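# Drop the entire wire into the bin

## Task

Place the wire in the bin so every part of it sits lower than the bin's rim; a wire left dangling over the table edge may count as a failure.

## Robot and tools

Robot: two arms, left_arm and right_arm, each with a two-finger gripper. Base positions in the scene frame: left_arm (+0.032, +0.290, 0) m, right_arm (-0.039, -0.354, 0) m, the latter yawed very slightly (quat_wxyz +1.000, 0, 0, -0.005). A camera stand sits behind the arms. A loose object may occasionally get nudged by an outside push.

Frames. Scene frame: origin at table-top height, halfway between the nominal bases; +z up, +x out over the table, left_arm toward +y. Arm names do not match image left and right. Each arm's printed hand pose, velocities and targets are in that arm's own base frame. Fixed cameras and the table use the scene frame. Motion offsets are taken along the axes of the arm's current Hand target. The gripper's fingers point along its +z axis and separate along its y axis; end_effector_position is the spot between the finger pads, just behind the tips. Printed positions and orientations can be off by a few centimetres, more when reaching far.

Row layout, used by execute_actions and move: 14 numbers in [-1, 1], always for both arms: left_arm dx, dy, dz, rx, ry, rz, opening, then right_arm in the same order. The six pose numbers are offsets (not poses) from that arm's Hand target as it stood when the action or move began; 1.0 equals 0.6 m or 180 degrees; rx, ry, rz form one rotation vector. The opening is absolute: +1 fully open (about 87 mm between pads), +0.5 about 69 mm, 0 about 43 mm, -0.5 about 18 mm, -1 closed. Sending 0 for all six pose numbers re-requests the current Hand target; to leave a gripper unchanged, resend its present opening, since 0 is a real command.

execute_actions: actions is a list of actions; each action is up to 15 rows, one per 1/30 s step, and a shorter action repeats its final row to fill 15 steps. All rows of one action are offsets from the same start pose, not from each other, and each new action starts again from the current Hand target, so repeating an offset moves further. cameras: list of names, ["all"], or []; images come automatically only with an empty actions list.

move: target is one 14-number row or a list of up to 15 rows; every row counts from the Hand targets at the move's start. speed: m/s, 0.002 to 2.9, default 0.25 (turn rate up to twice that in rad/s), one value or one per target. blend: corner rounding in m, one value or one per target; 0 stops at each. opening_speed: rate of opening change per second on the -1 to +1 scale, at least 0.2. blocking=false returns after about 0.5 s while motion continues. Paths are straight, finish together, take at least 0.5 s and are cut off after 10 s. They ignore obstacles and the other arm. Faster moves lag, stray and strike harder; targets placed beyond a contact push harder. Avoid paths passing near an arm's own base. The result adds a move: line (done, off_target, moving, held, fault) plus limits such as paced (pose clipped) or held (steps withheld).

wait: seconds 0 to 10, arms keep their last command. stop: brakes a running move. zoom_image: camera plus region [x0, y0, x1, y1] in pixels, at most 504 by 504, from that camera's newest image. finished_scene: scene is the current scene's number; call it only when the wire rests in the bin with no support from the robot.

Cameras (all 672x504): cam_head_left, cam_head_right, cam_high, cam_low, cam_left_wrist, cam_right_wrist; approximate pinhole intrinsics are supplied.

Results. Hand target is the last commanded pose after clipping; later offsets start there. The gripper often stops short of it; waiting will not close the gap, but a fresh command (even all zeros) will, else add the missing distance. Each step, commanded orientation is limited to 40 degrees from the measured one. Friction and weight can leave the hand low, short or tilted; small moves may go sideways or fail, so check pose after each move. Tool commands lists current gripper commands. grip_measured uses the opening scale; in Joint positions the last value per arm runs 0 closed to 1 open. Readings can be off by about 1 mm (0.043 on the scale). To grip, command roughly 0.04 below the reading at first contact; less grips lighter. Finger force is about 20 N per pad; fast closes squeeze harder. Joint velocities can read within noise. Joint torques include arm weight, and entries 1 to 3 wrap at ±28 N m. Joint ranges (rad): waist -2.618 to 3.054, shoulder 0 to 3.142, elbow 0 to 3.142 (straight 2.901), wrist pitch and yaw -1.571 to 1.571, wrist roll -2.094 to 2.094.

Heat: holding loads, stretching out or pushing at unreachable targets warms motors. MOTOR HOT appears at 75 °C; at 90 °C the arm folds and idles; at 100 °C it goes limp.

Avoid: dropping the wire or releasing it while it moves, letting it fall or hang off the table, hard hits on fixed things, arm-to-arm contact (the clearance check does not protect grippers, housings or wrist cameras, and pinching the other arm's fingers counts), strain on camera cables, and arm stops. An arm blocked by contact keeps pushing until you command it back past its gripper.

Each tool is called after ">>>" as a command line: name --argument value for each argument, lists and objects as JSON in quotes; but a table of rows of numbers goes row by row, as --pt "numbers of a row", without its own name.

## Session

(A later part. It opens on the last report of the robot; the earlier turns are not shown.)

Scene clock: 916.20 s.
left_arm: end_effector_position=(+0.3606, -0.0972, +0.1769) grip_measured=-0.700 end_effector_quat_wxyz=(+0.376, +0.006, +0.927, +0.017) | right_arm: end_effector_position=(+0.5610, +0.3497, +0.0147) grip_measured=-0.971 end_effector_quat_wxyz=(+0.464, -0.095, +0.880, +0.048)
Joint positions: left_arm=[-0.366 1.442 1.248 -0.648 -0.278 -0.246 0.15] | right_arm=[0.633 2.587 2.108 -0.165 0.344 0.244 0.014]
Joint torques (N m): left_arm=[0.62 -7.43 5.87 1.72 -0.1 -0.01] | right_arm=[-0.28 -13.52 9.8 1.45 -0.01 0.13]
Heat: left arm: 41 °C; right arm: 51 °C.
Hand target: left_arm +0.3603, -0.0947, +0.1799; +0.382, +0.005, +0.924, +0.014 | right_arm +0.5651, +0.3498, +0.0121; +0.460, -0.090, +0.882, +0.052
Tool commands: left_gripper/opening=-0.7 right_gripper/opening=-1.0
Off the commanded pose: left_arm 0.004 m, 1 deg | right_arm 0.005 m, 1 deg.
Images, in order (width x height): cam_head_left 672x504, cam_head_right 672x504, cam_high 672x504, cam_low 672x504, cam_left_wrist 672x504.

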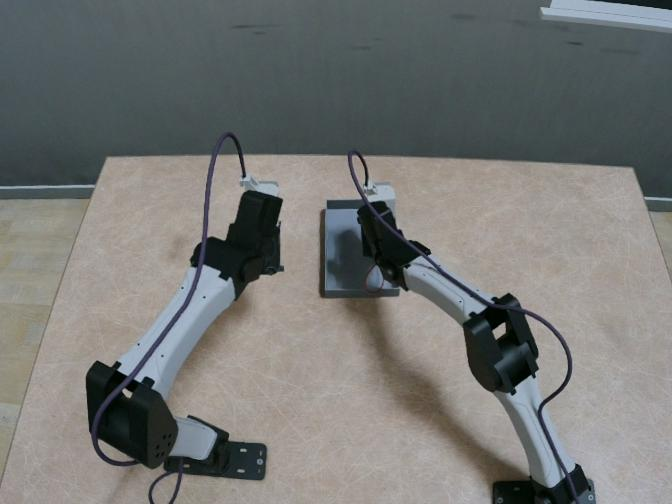

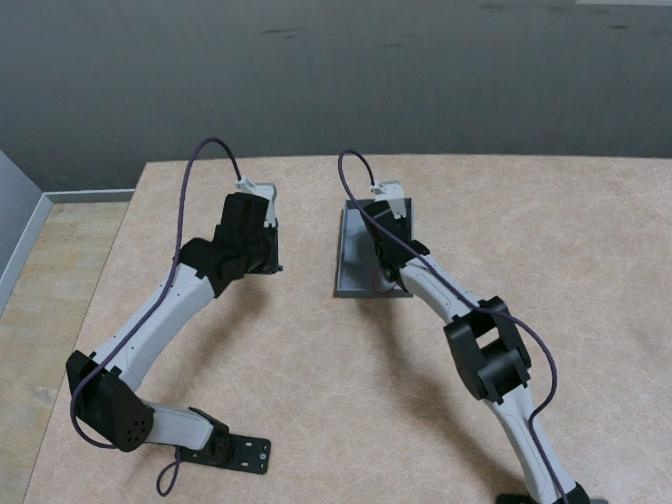

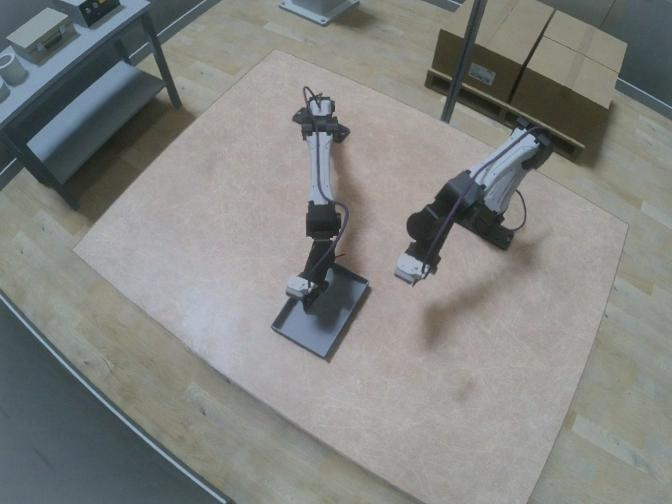

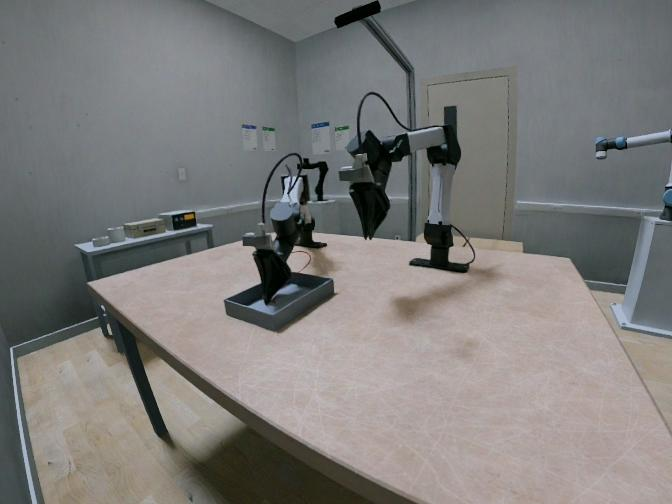

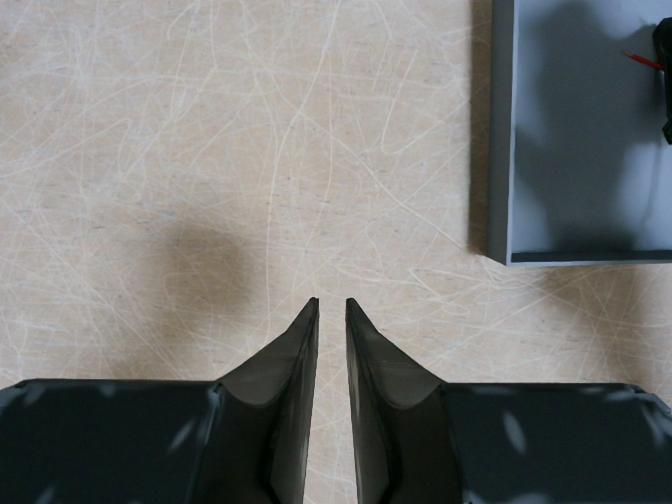

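>>> move --pt "0 0 0 0 0 0 -0.7 -0.1017 0.0155 -0.1398 0 -0.056 0 -1" --pt "0 0 0 0 0 0 -0.7 -0.265 0.0412 -0.3715 0 -0.139 0 -1" --speed '[0.15,0.25]' --blend '[0.02,0]' --cameras '["cam_head_left","cam_head_right","cam_high","cam_low","cam_left_wrist"]'

>>> zoom_image --camera "cam_high" --region '[240, 190, 400, 370]'

>>> zoom_image --camera "cam_low" --region '[200, 155, 360, 335]'

Scene clock: 937.73 s.
left_arm: end_effector_position=(+0.3606, -0.0972, +0.1769) grip_measured=-0.700 end_effector_quat_wxyz=(+0.376, +0.006, +0.927, +0.017) | right_arm: end_effector_position=(+0.4737, +0.3563, +0.2488) grip_measured=-0.971 end_effector_quat_wxyz=(+0.625, -0.085, +0.774, +0.063)
Joint positions: left_arm=[-0.366 1.442 1.248 -0.648 -0.278 -0.246 0.15] | right_arm=[0.798 1.988 1.71 0.023 0.573 0.132 0.014]
Joint torques (N m): left_arm=[0.59 -7.36 5.83 1.69 -0.12 0.01] | right_arm=[0.5 -15.19 6.08 1.98 0.13 -0.05]
Heat: left arm: 40 °C; right arm: 51 °C.
Hand target: left_arm +0.3603, -0.0947, +0.1799; +0.382, +0.005, +0.924, +0.014 | right_arm +0.4705, +0.3525, +0.2700; +0.640, -0.076, +0.761, +0.070
Off the commanded pose: left_arm 0.004 m, 1 deg | right_arm 0.022 m, 3 deg.
move: off_target (right_arm)
Images, in order (width x height): cam_head_left 672x504, cam_head_right 672x504, cam_high 672x504, cam_low 672x504, cam_left_wrist 672x504.

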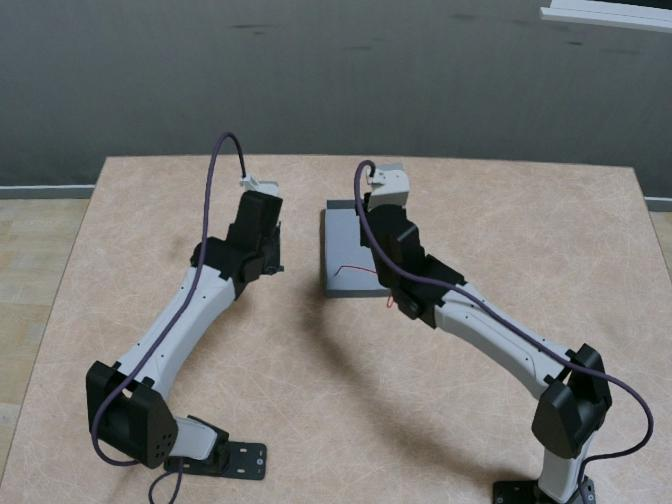

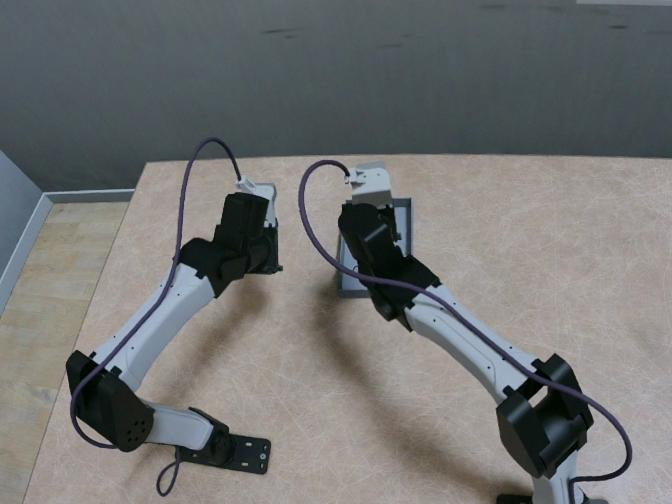

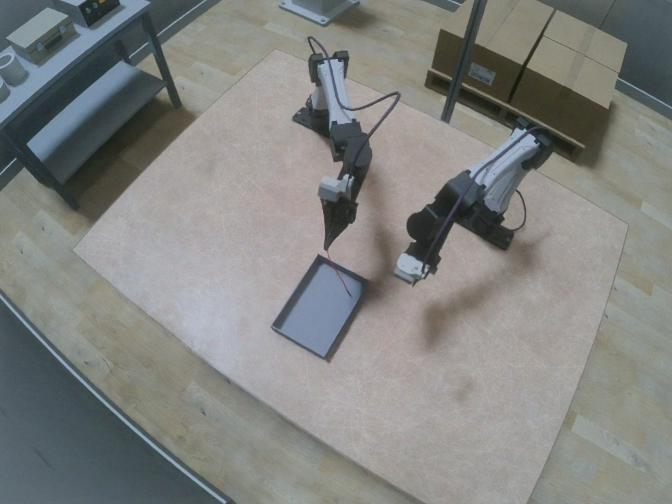

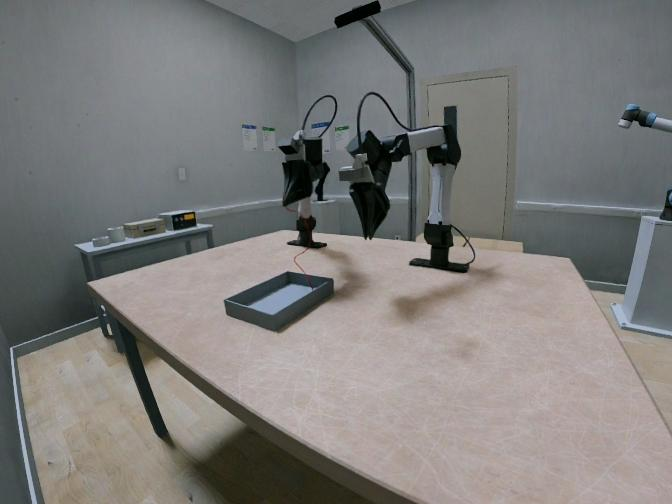

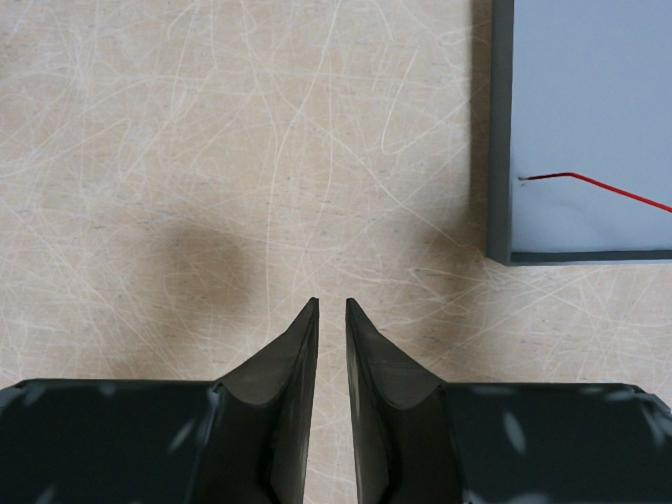

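Scaled by 2.800.

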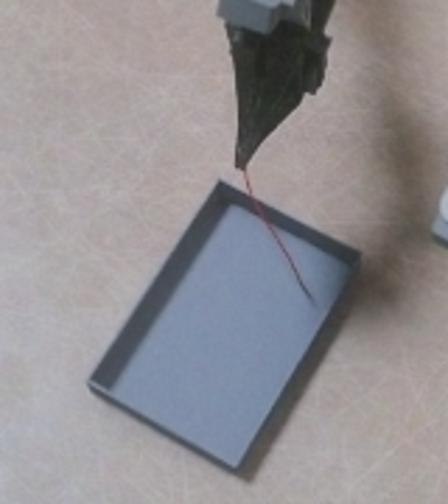

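Scaled by 2.800.

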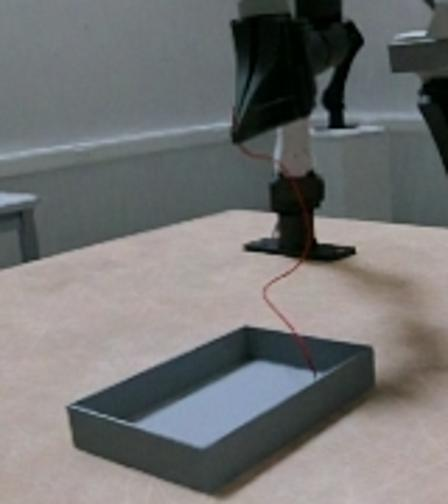

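>>> move --pt "0 0 0 0 0 0 -0.4 0.0498 -0.1807 -0.1862 0 0 0 -1" --pt "-0.0118 -0.2 0.1062 0 0 0 -0.4 0.0498 -0.1807 -0.1862 0 0 0 -1" --speed 0.2 --blend '[0.05,0]' --cameras '["cam_head_left","cam_high","cam_low","cam_left_wrist"]'

>>> zoom_image --camera "cam_low" --region '[200, 155, 360, 335]'

Scene clock: 967.53 s.
left_arm: end_effector_position=(+0.4052, -0.2099, +0.1306) grip_measured=-0.400 end_effector_quat_wxyz=(+0.373, +0.011, +0.928, +0.016) | right_arm: end_effector_position=(+0.3808, +0.2250, +0.2489) grip_measured=-0.971 end_effector_quat_wxyz=(+0.628, -0.080, +0.771, +0.062)
Joint positions: left_arm=[-0.601 1.816 1.475 -0.571 -0.422 -0.431 0.3] | right_arm=[0.717 1.382 1.021 0.127 0.503 0.11 0.014]
Joint torques (N m): left_arm=[-0.59 -8.28 8.47 1.51 -0.35 -0.14] | right_arm=[-0.16 -8.28 5.83 2.05 -0.04 -0.05]
Heat: left arm: 39 °C; right arm: 50 °C.
Hand target: left_arm +0.4103, -0.2135, +0.1363; +0.382, +0.005, +0.924, +0.014 | right_arm +0.3801, +0.2228, +0.2587; +0.640, -0.076, +0.761, +0.070
Off the commanded pose: left_arm 0.009 m, 1 deg | right_arm 0.010 m, 2 deg.
move: done; blend cut to 0 m at target 1
Images, in order (width x height): cam_head_left 672x504, cam_high 672x504, cam_low 672x504, cam_left_wrist 672x504.

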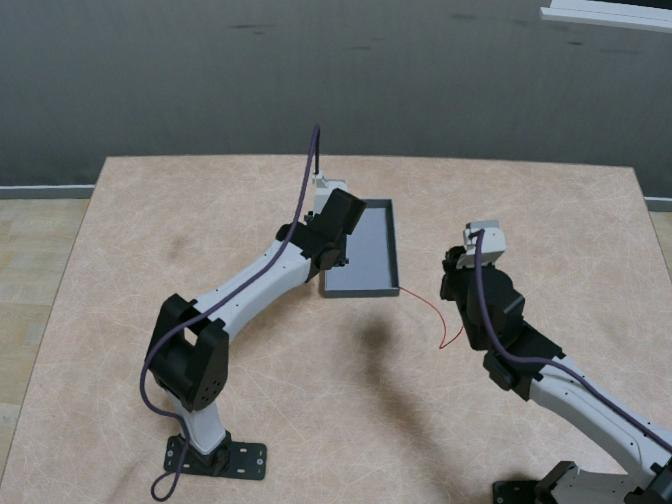

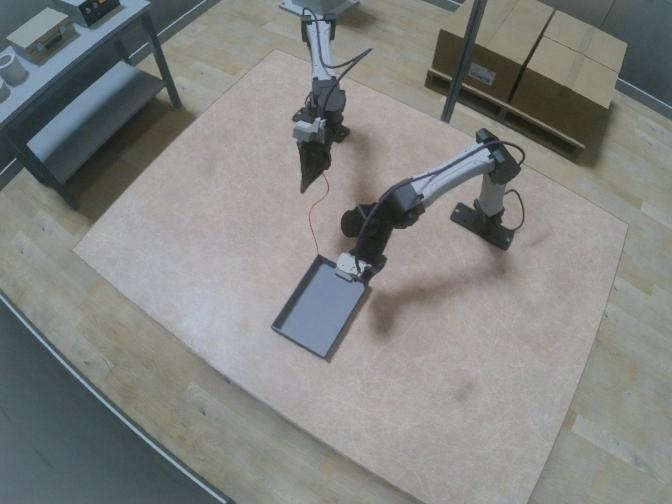

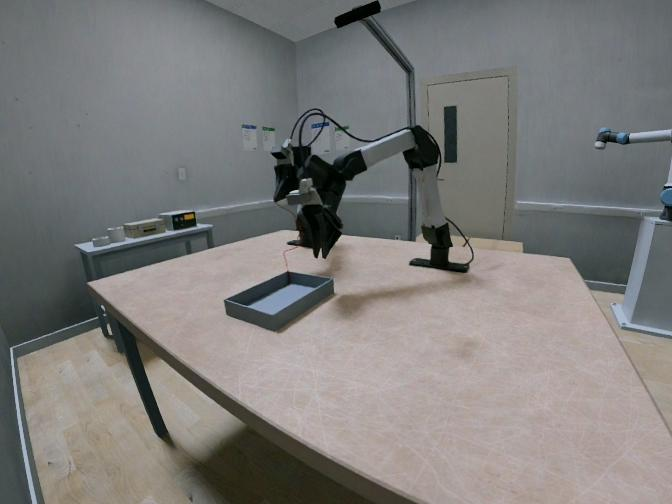

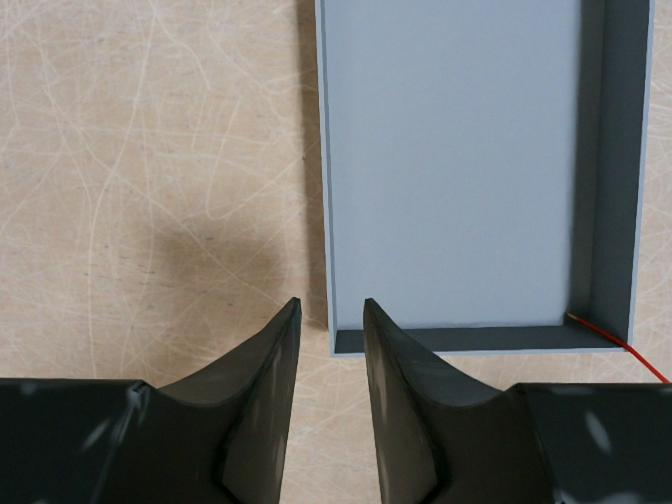

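Scaled by 2.800.

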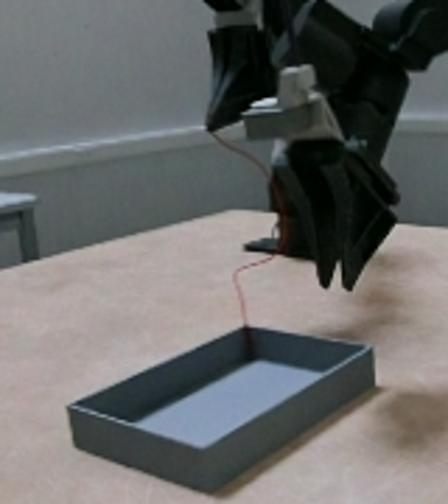

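>>> move --pt "0 0 0 0 0 0 -0.4 -0.0087 -0.1748 -0.1432 0 0 0 -1" --pt "-0.0118 0.1 -0.05 0 0 0 -0.4 0.2447 -0.2543 -0.1502 0 0.111 0 -1" --speed 0.15 --blend '[0.03,0]' --cameras '["cam_head_left","cam_high","cam_low"]'

Scene clock: 978.93 s.
left_arm: end_effector_position=(+0.3987, -0.1589, +0.1627) grip_measured=-0.400 end_effector_quat_wxyz=(+0.385, +0.004, +0.923, +0.013) | right_arm: end_effector_position=(+0.2971, +0.0516, +0.1274) grip_measured=-0.971 end_effector_quat_wxyz=(+0.493, -0.084, +0.864, +0.055)
Joint positions: left_arm=[-0.494 1.66 1.4 -0.591 -0.364 -0.348 0.3] | right_arm=[0.141 0.909 0.542 -0.167 -0.059 -0.02 0.014]
Joint torques (N m): left_arm=[0.47 -9.47 5.78 1.42 -0.15 -0.04] | right_arm=[-0.32 -1.35 6.41 1.99 -0.11 -0.06]
Heat: left arm: 41 °C; right arm: 48 °C.
Hand target: left_arm +0.3941, -0.1543, +0.1644; +0.382, +0.005, +0.924, +0.014 | right_arm +0.2998, +0.0513, +0.1280; +0.498, -0.087, +0.861, +0.056
Off the commanded pose: left_arm 0.007 m, 0 deg | right_arm 0.003 m, 1 deg.
move: done
Images, in order (width x height): cam_head_left 672x504, cam_high 672x504, cam_low 672x504.

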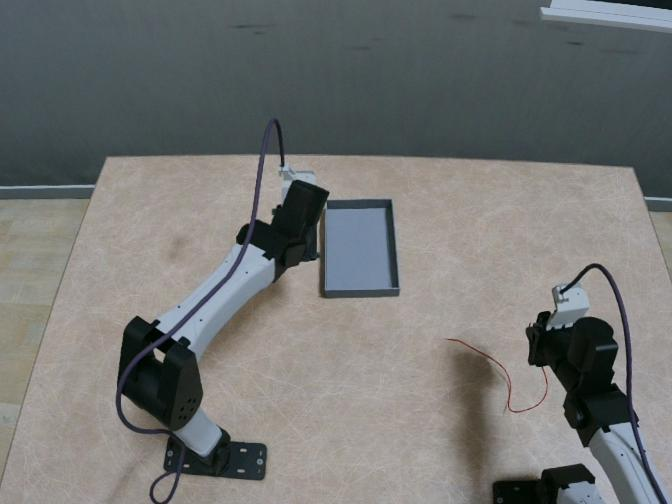

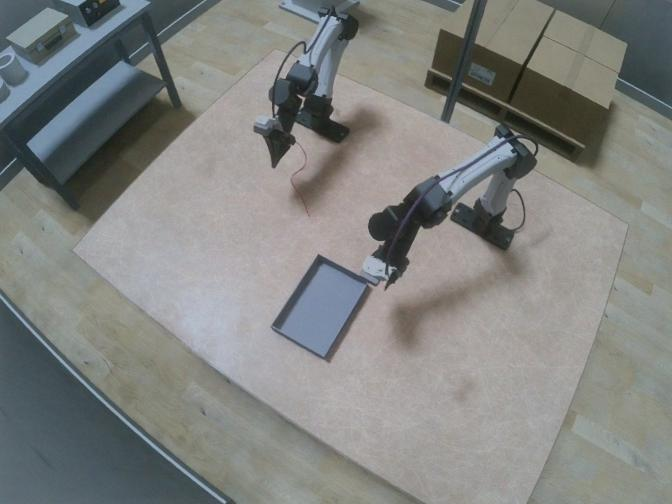

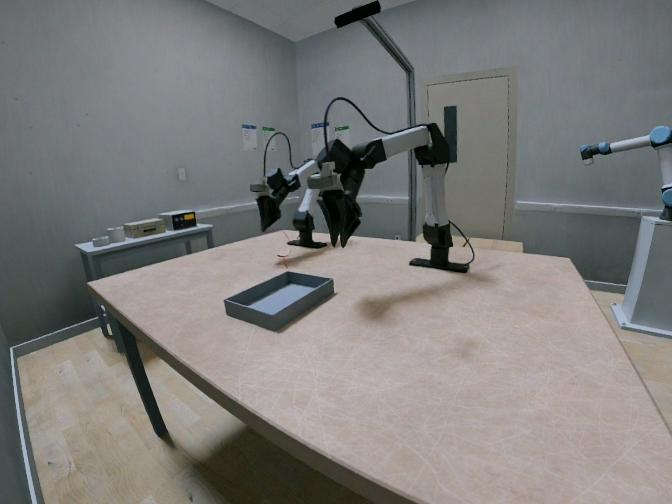

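>>> move --target '[0.224,-0.513,-0.073,0.238,-0.064,0.394,-0.2,0,0,0,0,0,0,-1]' --speed 0.3 --cameras '["cam_left_wrist","cam_head_left"]'

Scene clock: 1011.03 s.
left_arm: end_effector_position=(+0.2694, -0.4556, +0.0910) grip_measured=-0.200 end_effector_quat_wxyz=(+0.363, +0.653, +0.659, -0.087) | right_arm: end_effector_position=(+0.2970, +0.0517, +0.1274) grip_measured=-0.971 end_effector_quat_wxyz=(+0.493, -0.084, +0.864, +0.056)
Joint positions: left_arm=[-1.091 2.031 1.574 -0.352 -0.052 0.491 0.4] | right_arm=[0.141 0.909 0.542 -0.167 -0.059 -0.02 0.014]
Joint torques (N m): left_arm=[-0.64 -9.57 8.66 1.51 0.04 -0.03] | right_arm=[-0.31 -1.35 6.39 2 -0.11 -0.07]
Motor temperatures (°C): left_arm=[22 41 38 28 22 21 21] | right_arm=[18 40 39 37 23 21 20]
Heat: left arm: 41 °C; right arm: 40 °C.
Hand target: left_arm +0.2684, -0.4601, +0.0913; +0.360, +0.658, +0.655, -0.090 | right_arm +0.2998, +0.0513, +0.1280; +0.498, -0.087, +0.861, +0.056
Off the commanded pose: left_arm 0.005 m, 1 deg | right_arm 0.003 m, 1 deg.
move: done
Images, in order (width x height): cam_head_left 672x504, cam_left_wrist 672x504.

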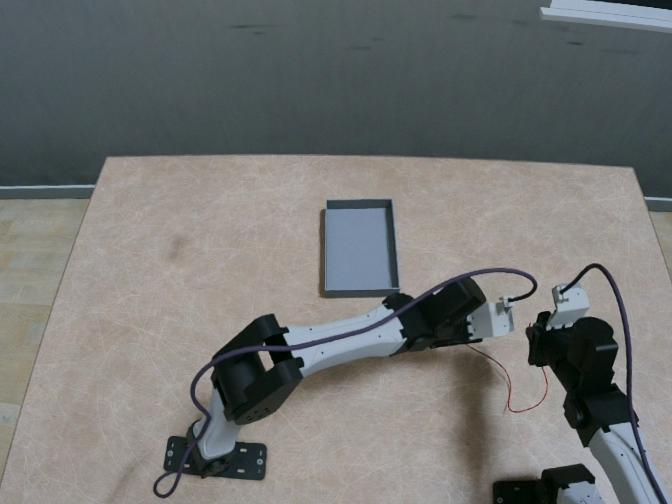

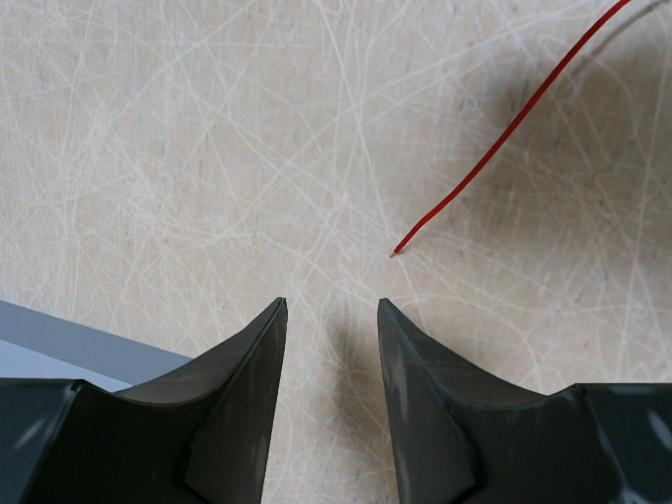

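>>> move --pt "0.035 -0.03 0.055 0 0 0.25 -0.2 0 0 0 0 0 0 -1" --pt "0.0697 -0.0569 0.1109 0 0 0.25 -0.4 0 0 0 0 0 0 -1" --pt "0.0697 -0.0569 0.1109 0 0 0.25 -1 0 0 0 0 0 0 -1" --speed '[0.25,0.08,0.08]' --blend '[0.005,0,0]' --opening_speed 1.2 --cameras '["cam_left_wrist","cam_low"]'

Scene clock: 1033.50 s.
left_arm: end_effector_position=(+0.2753, -0.4759, +0.0257) grip_measured=-1.000 end_effector_quat_wxyz=(+0.392, +0.846, +0.355, +0.063) | right_arm: end_effector_position=(+0.2970, +0.0517, +0.1274) grip_measured=-0.971 end_effector_quat_wxyz=(+0.493, -0.084, +0.864, +0.056)
Joint positions: left_arm=[-1.149 2.144 1.357 0.027 -0.097 1.24 0] | right_arm=[0.141 0.909 0.542 -0.167 -0.059 -0.02 0.014]
Joint torques (N m): left_arm=[-1.09 -9.39 4.9 1.4 0.06 -0.17] | right_arm=[-0.35 -1.37 6.39 2 -0.11 -0.08]
Heat: left arm: 41 °C; right arm: 39 °C.
Hand target: left_arm +0.2655, -0.4702, +0.0063; +0.367, +0.859, +0.354, +0.055 | right_arm +0.2998, +0.0513, +0.1280; +0.498, -0.087, +0.861, +0.056
Off the commanded pose: left_arm 0.023 m, 3 deg | right_arm 0.003 m, 1 deg.
move: off_target (left_arm); target 2's new opening was sent with left_arm's hand 0.033 m and 4 deg from that target; target 3's new opening was sent with left_arm's hand 0.030 m and 4 deg from that target
Images, in order (width x height): cam_low 672x504, cam_left_wrist 672x504.

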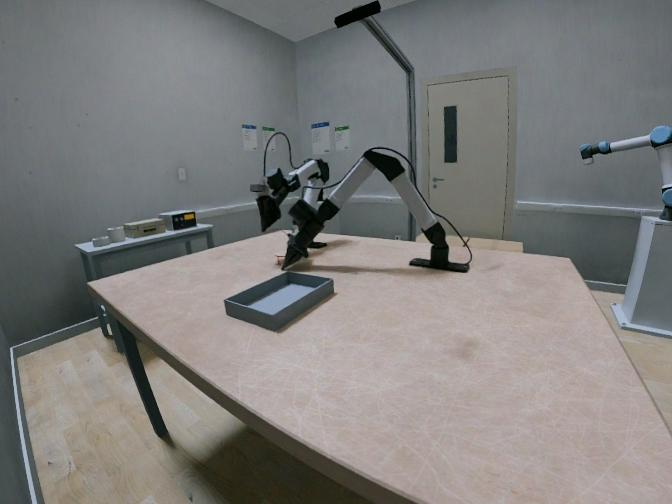

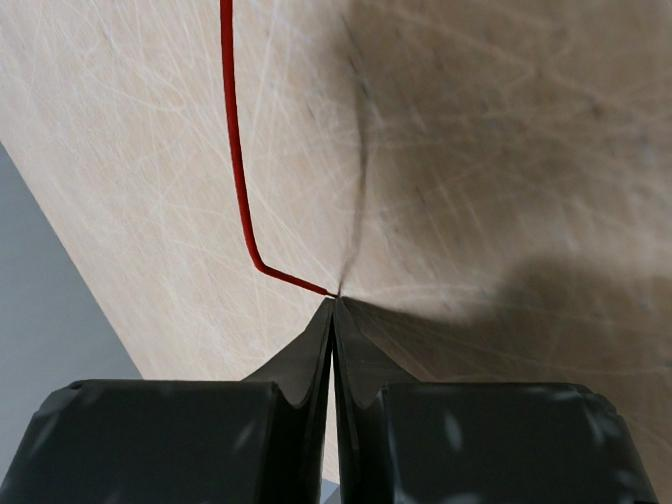

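>>> move --pt "-0.0245 0.0132 -0.0098 0 0 0 -0.5 0 0 0 0 0 0 -1" --pt "-0.0178 -0.0135 0.0192 0 0 0 -0.5 0 0 0 0 0 0 -1" --pt "-0.0178 -0.0135 0.0192 0 0 0 -1 0 0 0 0 0 0 -1" --speed 0.08 --opening_speed 1.2 --cameras '["cam_left_wrist","cam_head_left"]'

Scene clock: 1049.10 s.
left_arm: end_effector_position=(+0.2701, -0.4902, +0.0251) grip_measured=-0.974 end_effector_quat_wxyz=(+0.405, +0.841, +0.351, +0.067) | right_arm: end_effector_position=(+0.2970, +0.0517, +0.1274) grip_measured=-0.971 end_effector_quat_wxyz=(+0.493, -0.084, +0.864, +0.056)
Joint positions: left_arm=[-1.175 2.175 1.38 0.064 -0.122 1.231 0.013] | right_arm=[0.141 0.909 0.542 -0.167 -0.059 -0.02 0.014]
Joint torques (N m): left_arm=[-1.28 -8.75 4.42 1.31 0.1 -0.29] | right_arm=[-0.34 -1.36 6.43 2 -0.11 -0.07]
Heat: left arm: 42 °C; right arm: 39 °C.
Hand target: left_arm +0.2570, -0.4800, -0.0057; +0.367, +0.859, +0.353, +0.055 | right_arm +0.2998, +0.0513, +0.1280; +0.498, -0.087, +0.861, +0.056
Off the commanded pose: left_arm 0.035 m, 5 deg | right_arm 0.003 m, 1 deg.
move: off_target (left_arm); target 3's new opening was sent with left_arm's hand 0.040 m and 6 deg from that target
Images, in order (width x height): cam_head_left 672x504, cam_left_wrist 672x504.

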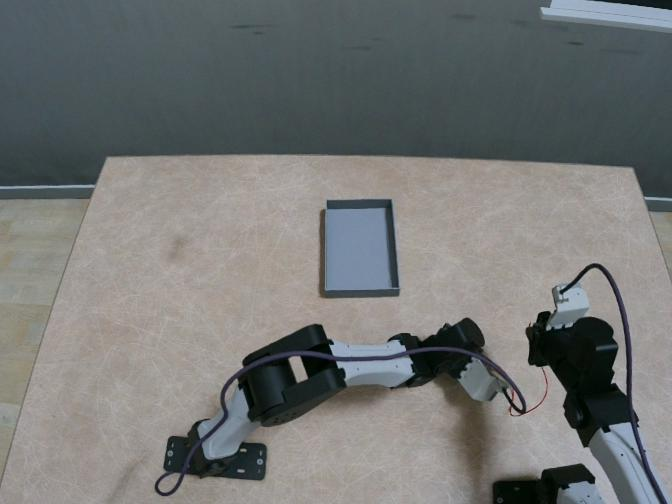

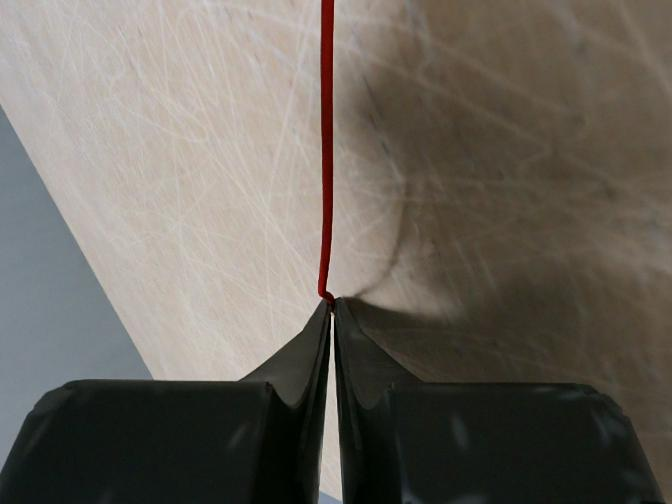

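>>> move --pt "0 0.073 -0.1165 0 0 0 -1 0 0 0 0 0 0 -1" --pt "0.261 -0.1327 -0.4257 0.154 0.045 -0.267 -1 0 0 0 0 0 0 -1" --speed 0.2 --blend '[0.02,0]' --cameras '["cam_left_wrist","cam_head_left","cam_low","cam_high","cam_right_wrist"]'

Scene clock: 1065.57 s.
left_arm: end_effector_position=(+0.2392, -0.1907, +0.0938) grip_measured=-0.974 end_effector_quat_wxyz=(+0.117, +0.696, +0.698, -0.121) | right_arm: end_effector_position=(+0.2970, +0.0519, +0.1274) grip_measured=-0.971 end_effector_quat_wxyz=(+0.493, -0.085, +0.864, +0.056)
Joint positions: left_arm=[-0.62 1.612 1.246 -1.009 0.277 0.92 0.013] | right_arm=[0.141 0.909 0.542 -0.167 -0.061 -0.02 0.014]
Joint torques (N m): left_arm=[0.24 -8.43 6.31 0.53 0.24 0.02] | right_arm=[-0.38 -1.36 6.41 1.99 -0.11 -0.07]
Motor temperatures (°C): left_arm=[22 43 37 27 22 21 21] | right_arm=[18 35 39 37 23 21 20]
Heat: left arm: 43 °C; right arm: 39 °C.
Hand target: left_arm +0.2381, -0.1893, +0.1002; +0.122, +0.697, +0.696, -0.123 | right_arm +0.2998, +0.0513, +0.1280; +0.498, -0.087, +0.861, +0.056
Off the commanded pose: left_arm 0.007 m, 1 deg | right_arm 0.003 m, 1 deg.
move: done
Images, in order (width x height): cam_head_left 672x504, cam_high 672x504, cam_low 672x504, cam_left_wrist 672x504, cam_right_wrist 672x504.

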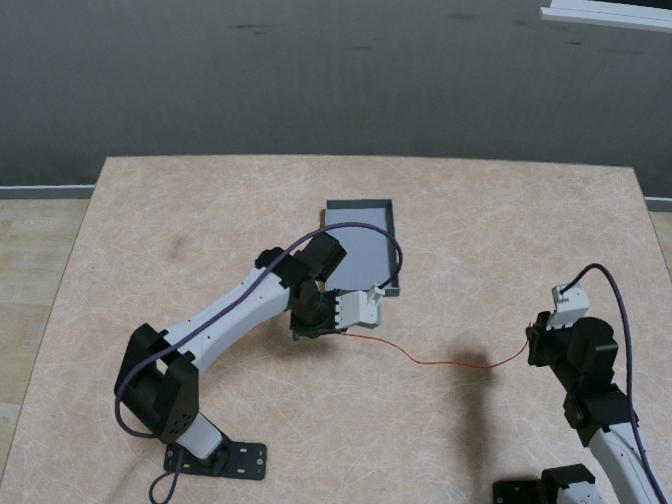

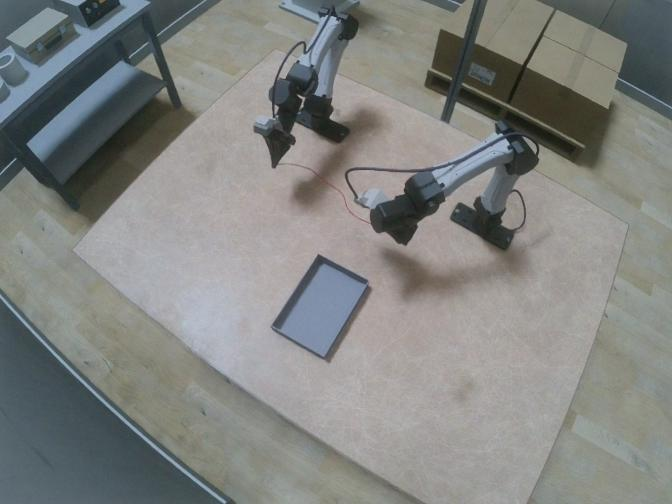

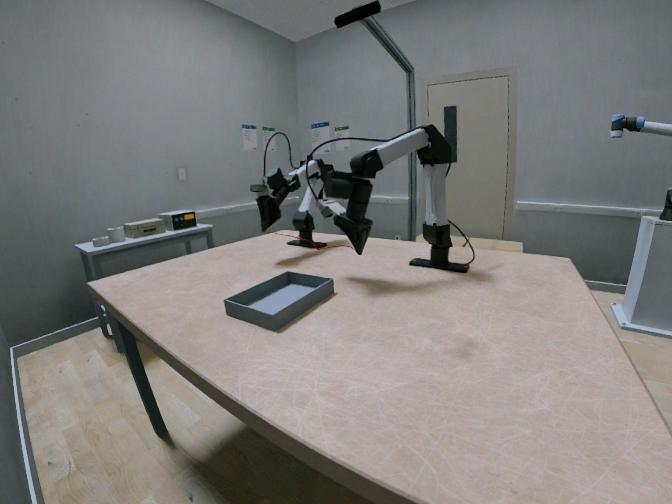

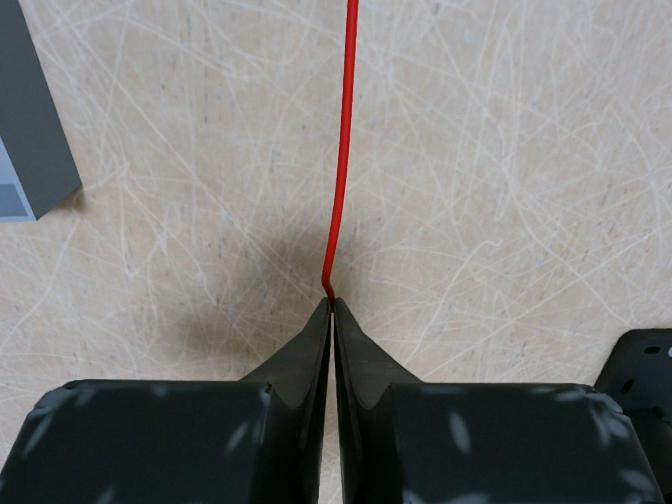

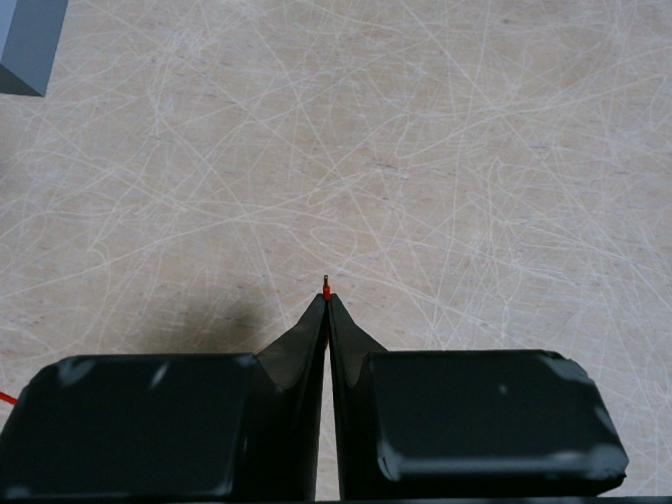

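>>> move --pt "0.0815 0 0.1265 0 0 0 -1 0 0 0 0 0 0 -1" --pt "0.0815 0 0.1265 0 0 0 -0.5 0 0 0 0 0 0 -1" --pt "0.0345 0 -0.0125 0 0 0 -0.5 0 0 0 0 0 0 -1" --pt "0.0345 0 -0.0125 -0.222 0.013 -0.89 -0.4 0 0 0 0 0 0 -1" --speed '[0.12,0.12,0.2,0.5]' --blend '[0,0,0.02,0]' --opening_speed 1.2 --cameras '["cam_left_wrist","cam_head_left"]'

Scene clock: 1081.27 s.
left_arm: end_effector_position=(+0.2351, -0.1674, +0.0979) grip_measured=-0.400 end_effector_quat_wxyz=(+0.055, -0.601, +0.796, +0.041) | right_arm: end_effector_position=(+0.2969, +0.0524, +0.1274) grip_measured=-0.971 end_effector_quat_wxyz=(+0.493, -0.085, +0.864, +0.057)
Joint positions: left_arm=[-0.561 1.628 1.286 -1.267 -0.132 -1.858 0.3] | right_arm=[0.141 0.909 0.542 -0.167 -0.063 -0.02 0.014]
Joint torques (N m): left_arm=[0.21 -5.26 7.24 0.07 -0.23 -0.17] | right_arm=[-0.34 -1.37 6.45 1.99 -0.08 -0.07]
Heat: left arm: 42 °C; right arm: 39 °C.
Hand target: left_arm +0.2380, -0.1673, +0.1002; +0.055, -0.606, +0.792, +0.043 | right_arm +0.2998, +0.0513, +0.1280; +0.498, -0.087, +0.861, +0.056
Off the commanded pose: left_arm 0.004 m, 1 deg | right_arm 0.003 m, 1 deg.
move: done
Images, in order (width x height): cam_head_left 672x504, cam_left_wrist 672x504.

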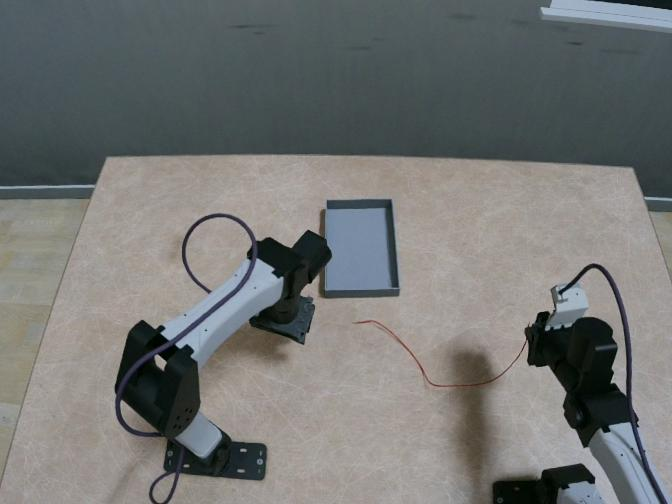

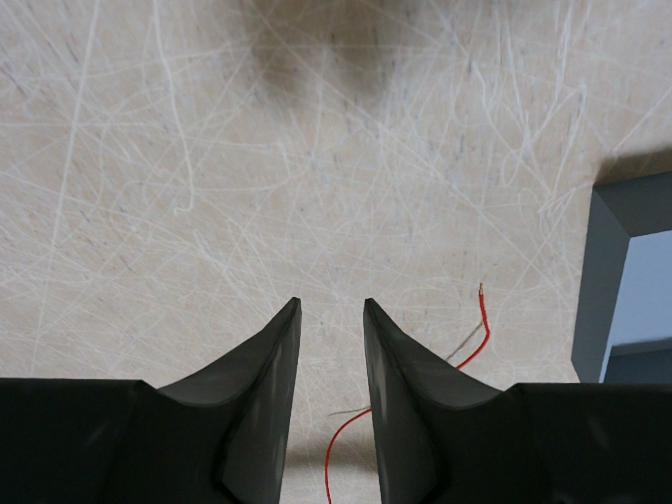

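>>> move --target '[0.1686,-0.153,0.0605,0,0,0.01,-0.4,0,0,0,0,0,0,-1]' --speed 0.2 --cameras '["cam_left_wrist","cam_head_left"]'

Scene clock: 1127.93 s.
left_arm: end_effector_position=(+0.3024, -0.2800, +0.0488) grip_measured=-0.400 end_effector_quat_wxyz=(+0.057, -0.592, +0.803, +0.042) | right_arm: end_effector_position=(+0.2969, +0.0524, +0.1274) grip_measured=-0.971 end_effector_quat_wxyz=(+0.493, -0.085, +0.864, +0.057)
Joint positions: left_arm=[-0.71 2.129 1.75 -1.249 -0.129 -1.985 0.3] | right_arm=[0.141 0.909 0.542 -0.167 -0.063 -0.02 0.014]
Joint torques (N m): left_arm=[-0.75 -9.57 7.15 0.01 -0.15 -0.21] | right_arm=[-0.31 -1.33 6.41 2 -0.07 -0.07]
Heat: left arm: 39 °C; right arm: 39 °C.
Hand target: left_arm +0.3019, -0.2831, +0.0502; +0.054, -0.594, +0.801, +0.044 | right_arm +0.2998, +0.0513, +0.1280; +0.498, -0.087, +0.861, +0.056
Off the commanded pose: left_arm 0.003 m, 0 deg | right_arm 0.003 m, 1 deg.
move: done
Images, in order (width x height): cam_head_left 672x504, cam_left_wrist 672x504.

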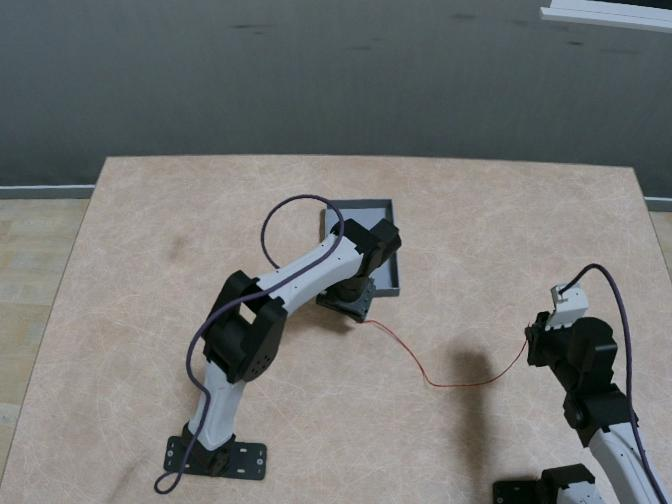

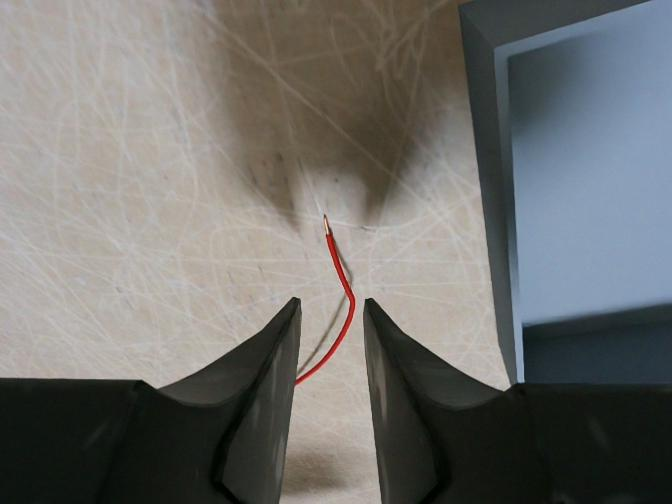

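>>> move --target '[-0.0035,0.003,0.0755,0,0,0,-0.4,0,0,0,0,0,0,-1]' --speed 0.1 --cameras '["cam_left_wrist"]'

Scene clock: 1141.67 s.
left_arm: end_effector_position=(+0.2985, -0.2766, +0.0168) grip_measured=-0.400 end_effector_quat_wxyz=(+0.053, -0.591, +0.804, +0.043) | right_arm: end_effector_position=(+0.2969, +0.0524, +0.1274) grip_measured=-0.971 end_effector_quat_wxyz=(+0.493, -0.085, +0.864, +0.057)
Joint positions: left_arm=[-0.707 2.138 1.634 -1.127 -0.122 -1.978 0.3] | right_arm=[0.141 0.909 0.542 -0.167 -0.063 -0.02 0.014]
Joint torques (N m): left_arm=[0.58 -8.8 3.74 0.53 -0.25 -0.08] | right_arm=[-0.34 -1.36 6.48 1.99 -0.08 -0.06]
Heat: left arm: 41 °C; right arm: 39 °C.
Hand target: left_arm +0.3024, -0.2745, +0.0055; +0.054, -0.594, +0.801, +0.044 | right_arm +0.2998, +0.0513, +0.1280; +0.498, -0.087, +0.861, +0.056
Off the commanded pose: left_arm 0.012 m, 0 deg | right_arm 0.003 m, 1 deg.
move: off_target (left_arm)
Images, in order (width x height): cam_left_wrist 672x504.

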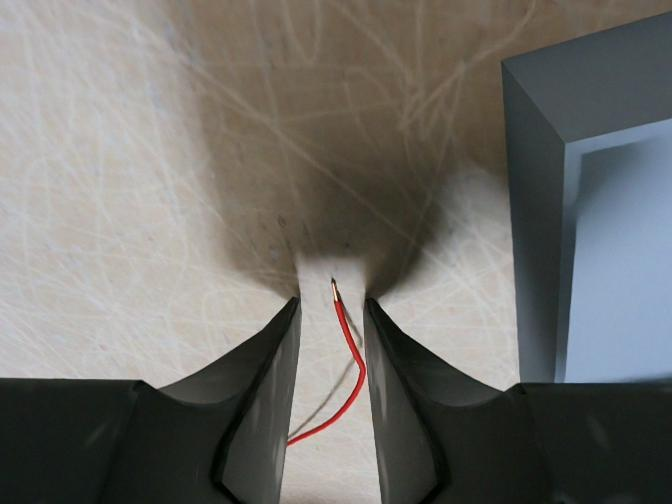

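>>> move --target '[0.0045,0,0.012,0,0,0,-0.4,0,0,0,0,0,0,-1]' --speed 0.1 --cameras '["cam_left_wrist"]'

>>> zoom_image --camera "cam_left_wrist" --region '[270, 230, 400, 330]'

Scene clock: 1149.47 s.
left_arm: end_effector_position=(+0.2986, -0.2766, +0.0157) grip_measured=-0.400 end_effector_quat_wxyz=(+0.053, -0.591, +0.804, +0.043) | right_arm: end_effector_position=(+0.2969, +0.0524, +0.1274) grip_measured=-0.971 end_effector_quat_wxyz=(+0.493, -0.085, +0.864, +0.057)
Joint positions: left_arm=[-0.707 2.138 1.63 -1.121 -0.122 -1.978 0.3] | right_arm=[0.141 0.909 0.542 -0.167 -0.063 -0.02 0.014]
Joint torques (N m): left_arm=[0.18 -7.87 3.02 0.7 -0.22 -0.15] | right_arm=[-0.35 -1.36 6.41 2 -0.08 -0.07]
Heat: left arm: 41 °C; right arm: 39 °C.
Hand target: left_arm +0.3018, -0.2760, -0.0020; +0.054, -0.594, +0.801, +0.044 | right_arm +0.2998, +0.0513, +0.1280; +0.498, -0.087, +0.861, +0.056
Off the commanded pose: left_arm 0.018 m, 1 deg | right_arm 0.003 m, 1 deg.
move: off_target (left_arm)
Images, in order (width x height): cam_left_wrist 672x504.

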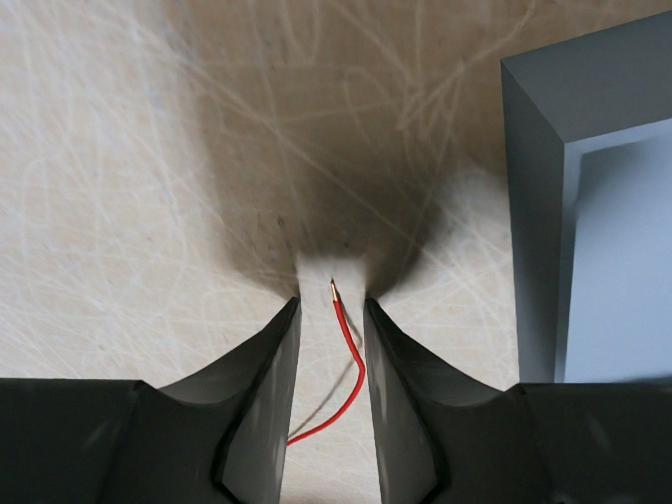

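Scaled by 3.877.

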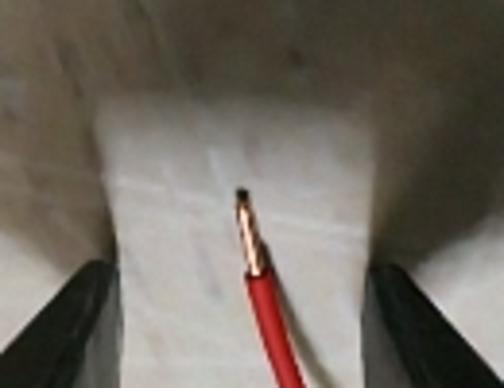

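>>> move --target '[0.002,0,0.012,0,0,0,-0.4,0,0,0,0,0,0,-1]' --speed 0.05 --cameras '["cam_left_wrist"]'

>>> zoom_image --camera "cam_left_wrist" --region '[270, 230, 400, 330]'

Scene clock: 1154.83 s.
left_arm: end_effector_position=(+0.2985, -0.2766, +0.0150) grip_measured=-0.400 end_effector_quat_wxyz=(+0.053, -0.591, +0.804, +0.040) | right_arm: end_effector_position=(+0.2969, +0.0524, +0.1274) grip_measured=-0.971 end_effector_quat_wxyz=(+0.493, -0.085, +0.864, +0.057)
Joint positions: left_arm=[-0.707 2.134 1.62 -1.11 -0.122 -1.978 0.3] | right_arm=[0.141 0.909 0.542 -0.167 -0.063 -0.02 0.014]
Joint torques (N m): left_arm=[0.21 -6.61 2.47 0.9 -0.25 -0.13] | right_arm=[-0.32 -1.39 6.42 1.99 -0.07 -0.07]
Heat: left arm: 40 °C; right arm: 39 °C.
Hand target: left_arm +0.3017, -0.2762, -0.0093; +0.054, -0.594, +0.801, +0.044 | right_arm +0.2998, +0.0513, +0.1280; +0.498, -0.087, +0.861, +0.056
Off the commanded pose: left_arm 0.025 m, 1 deg | right_arm 0.003 m, 1 deg.
move: off_target (left_arm)
Images, in order (width x height): cam_left_wrist 672x504.

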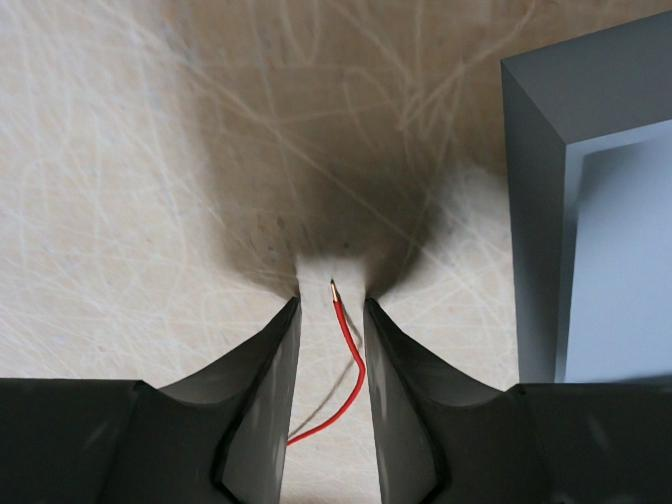

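Scaled by 3.877.

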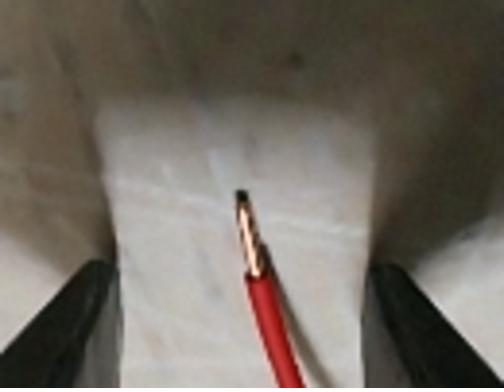

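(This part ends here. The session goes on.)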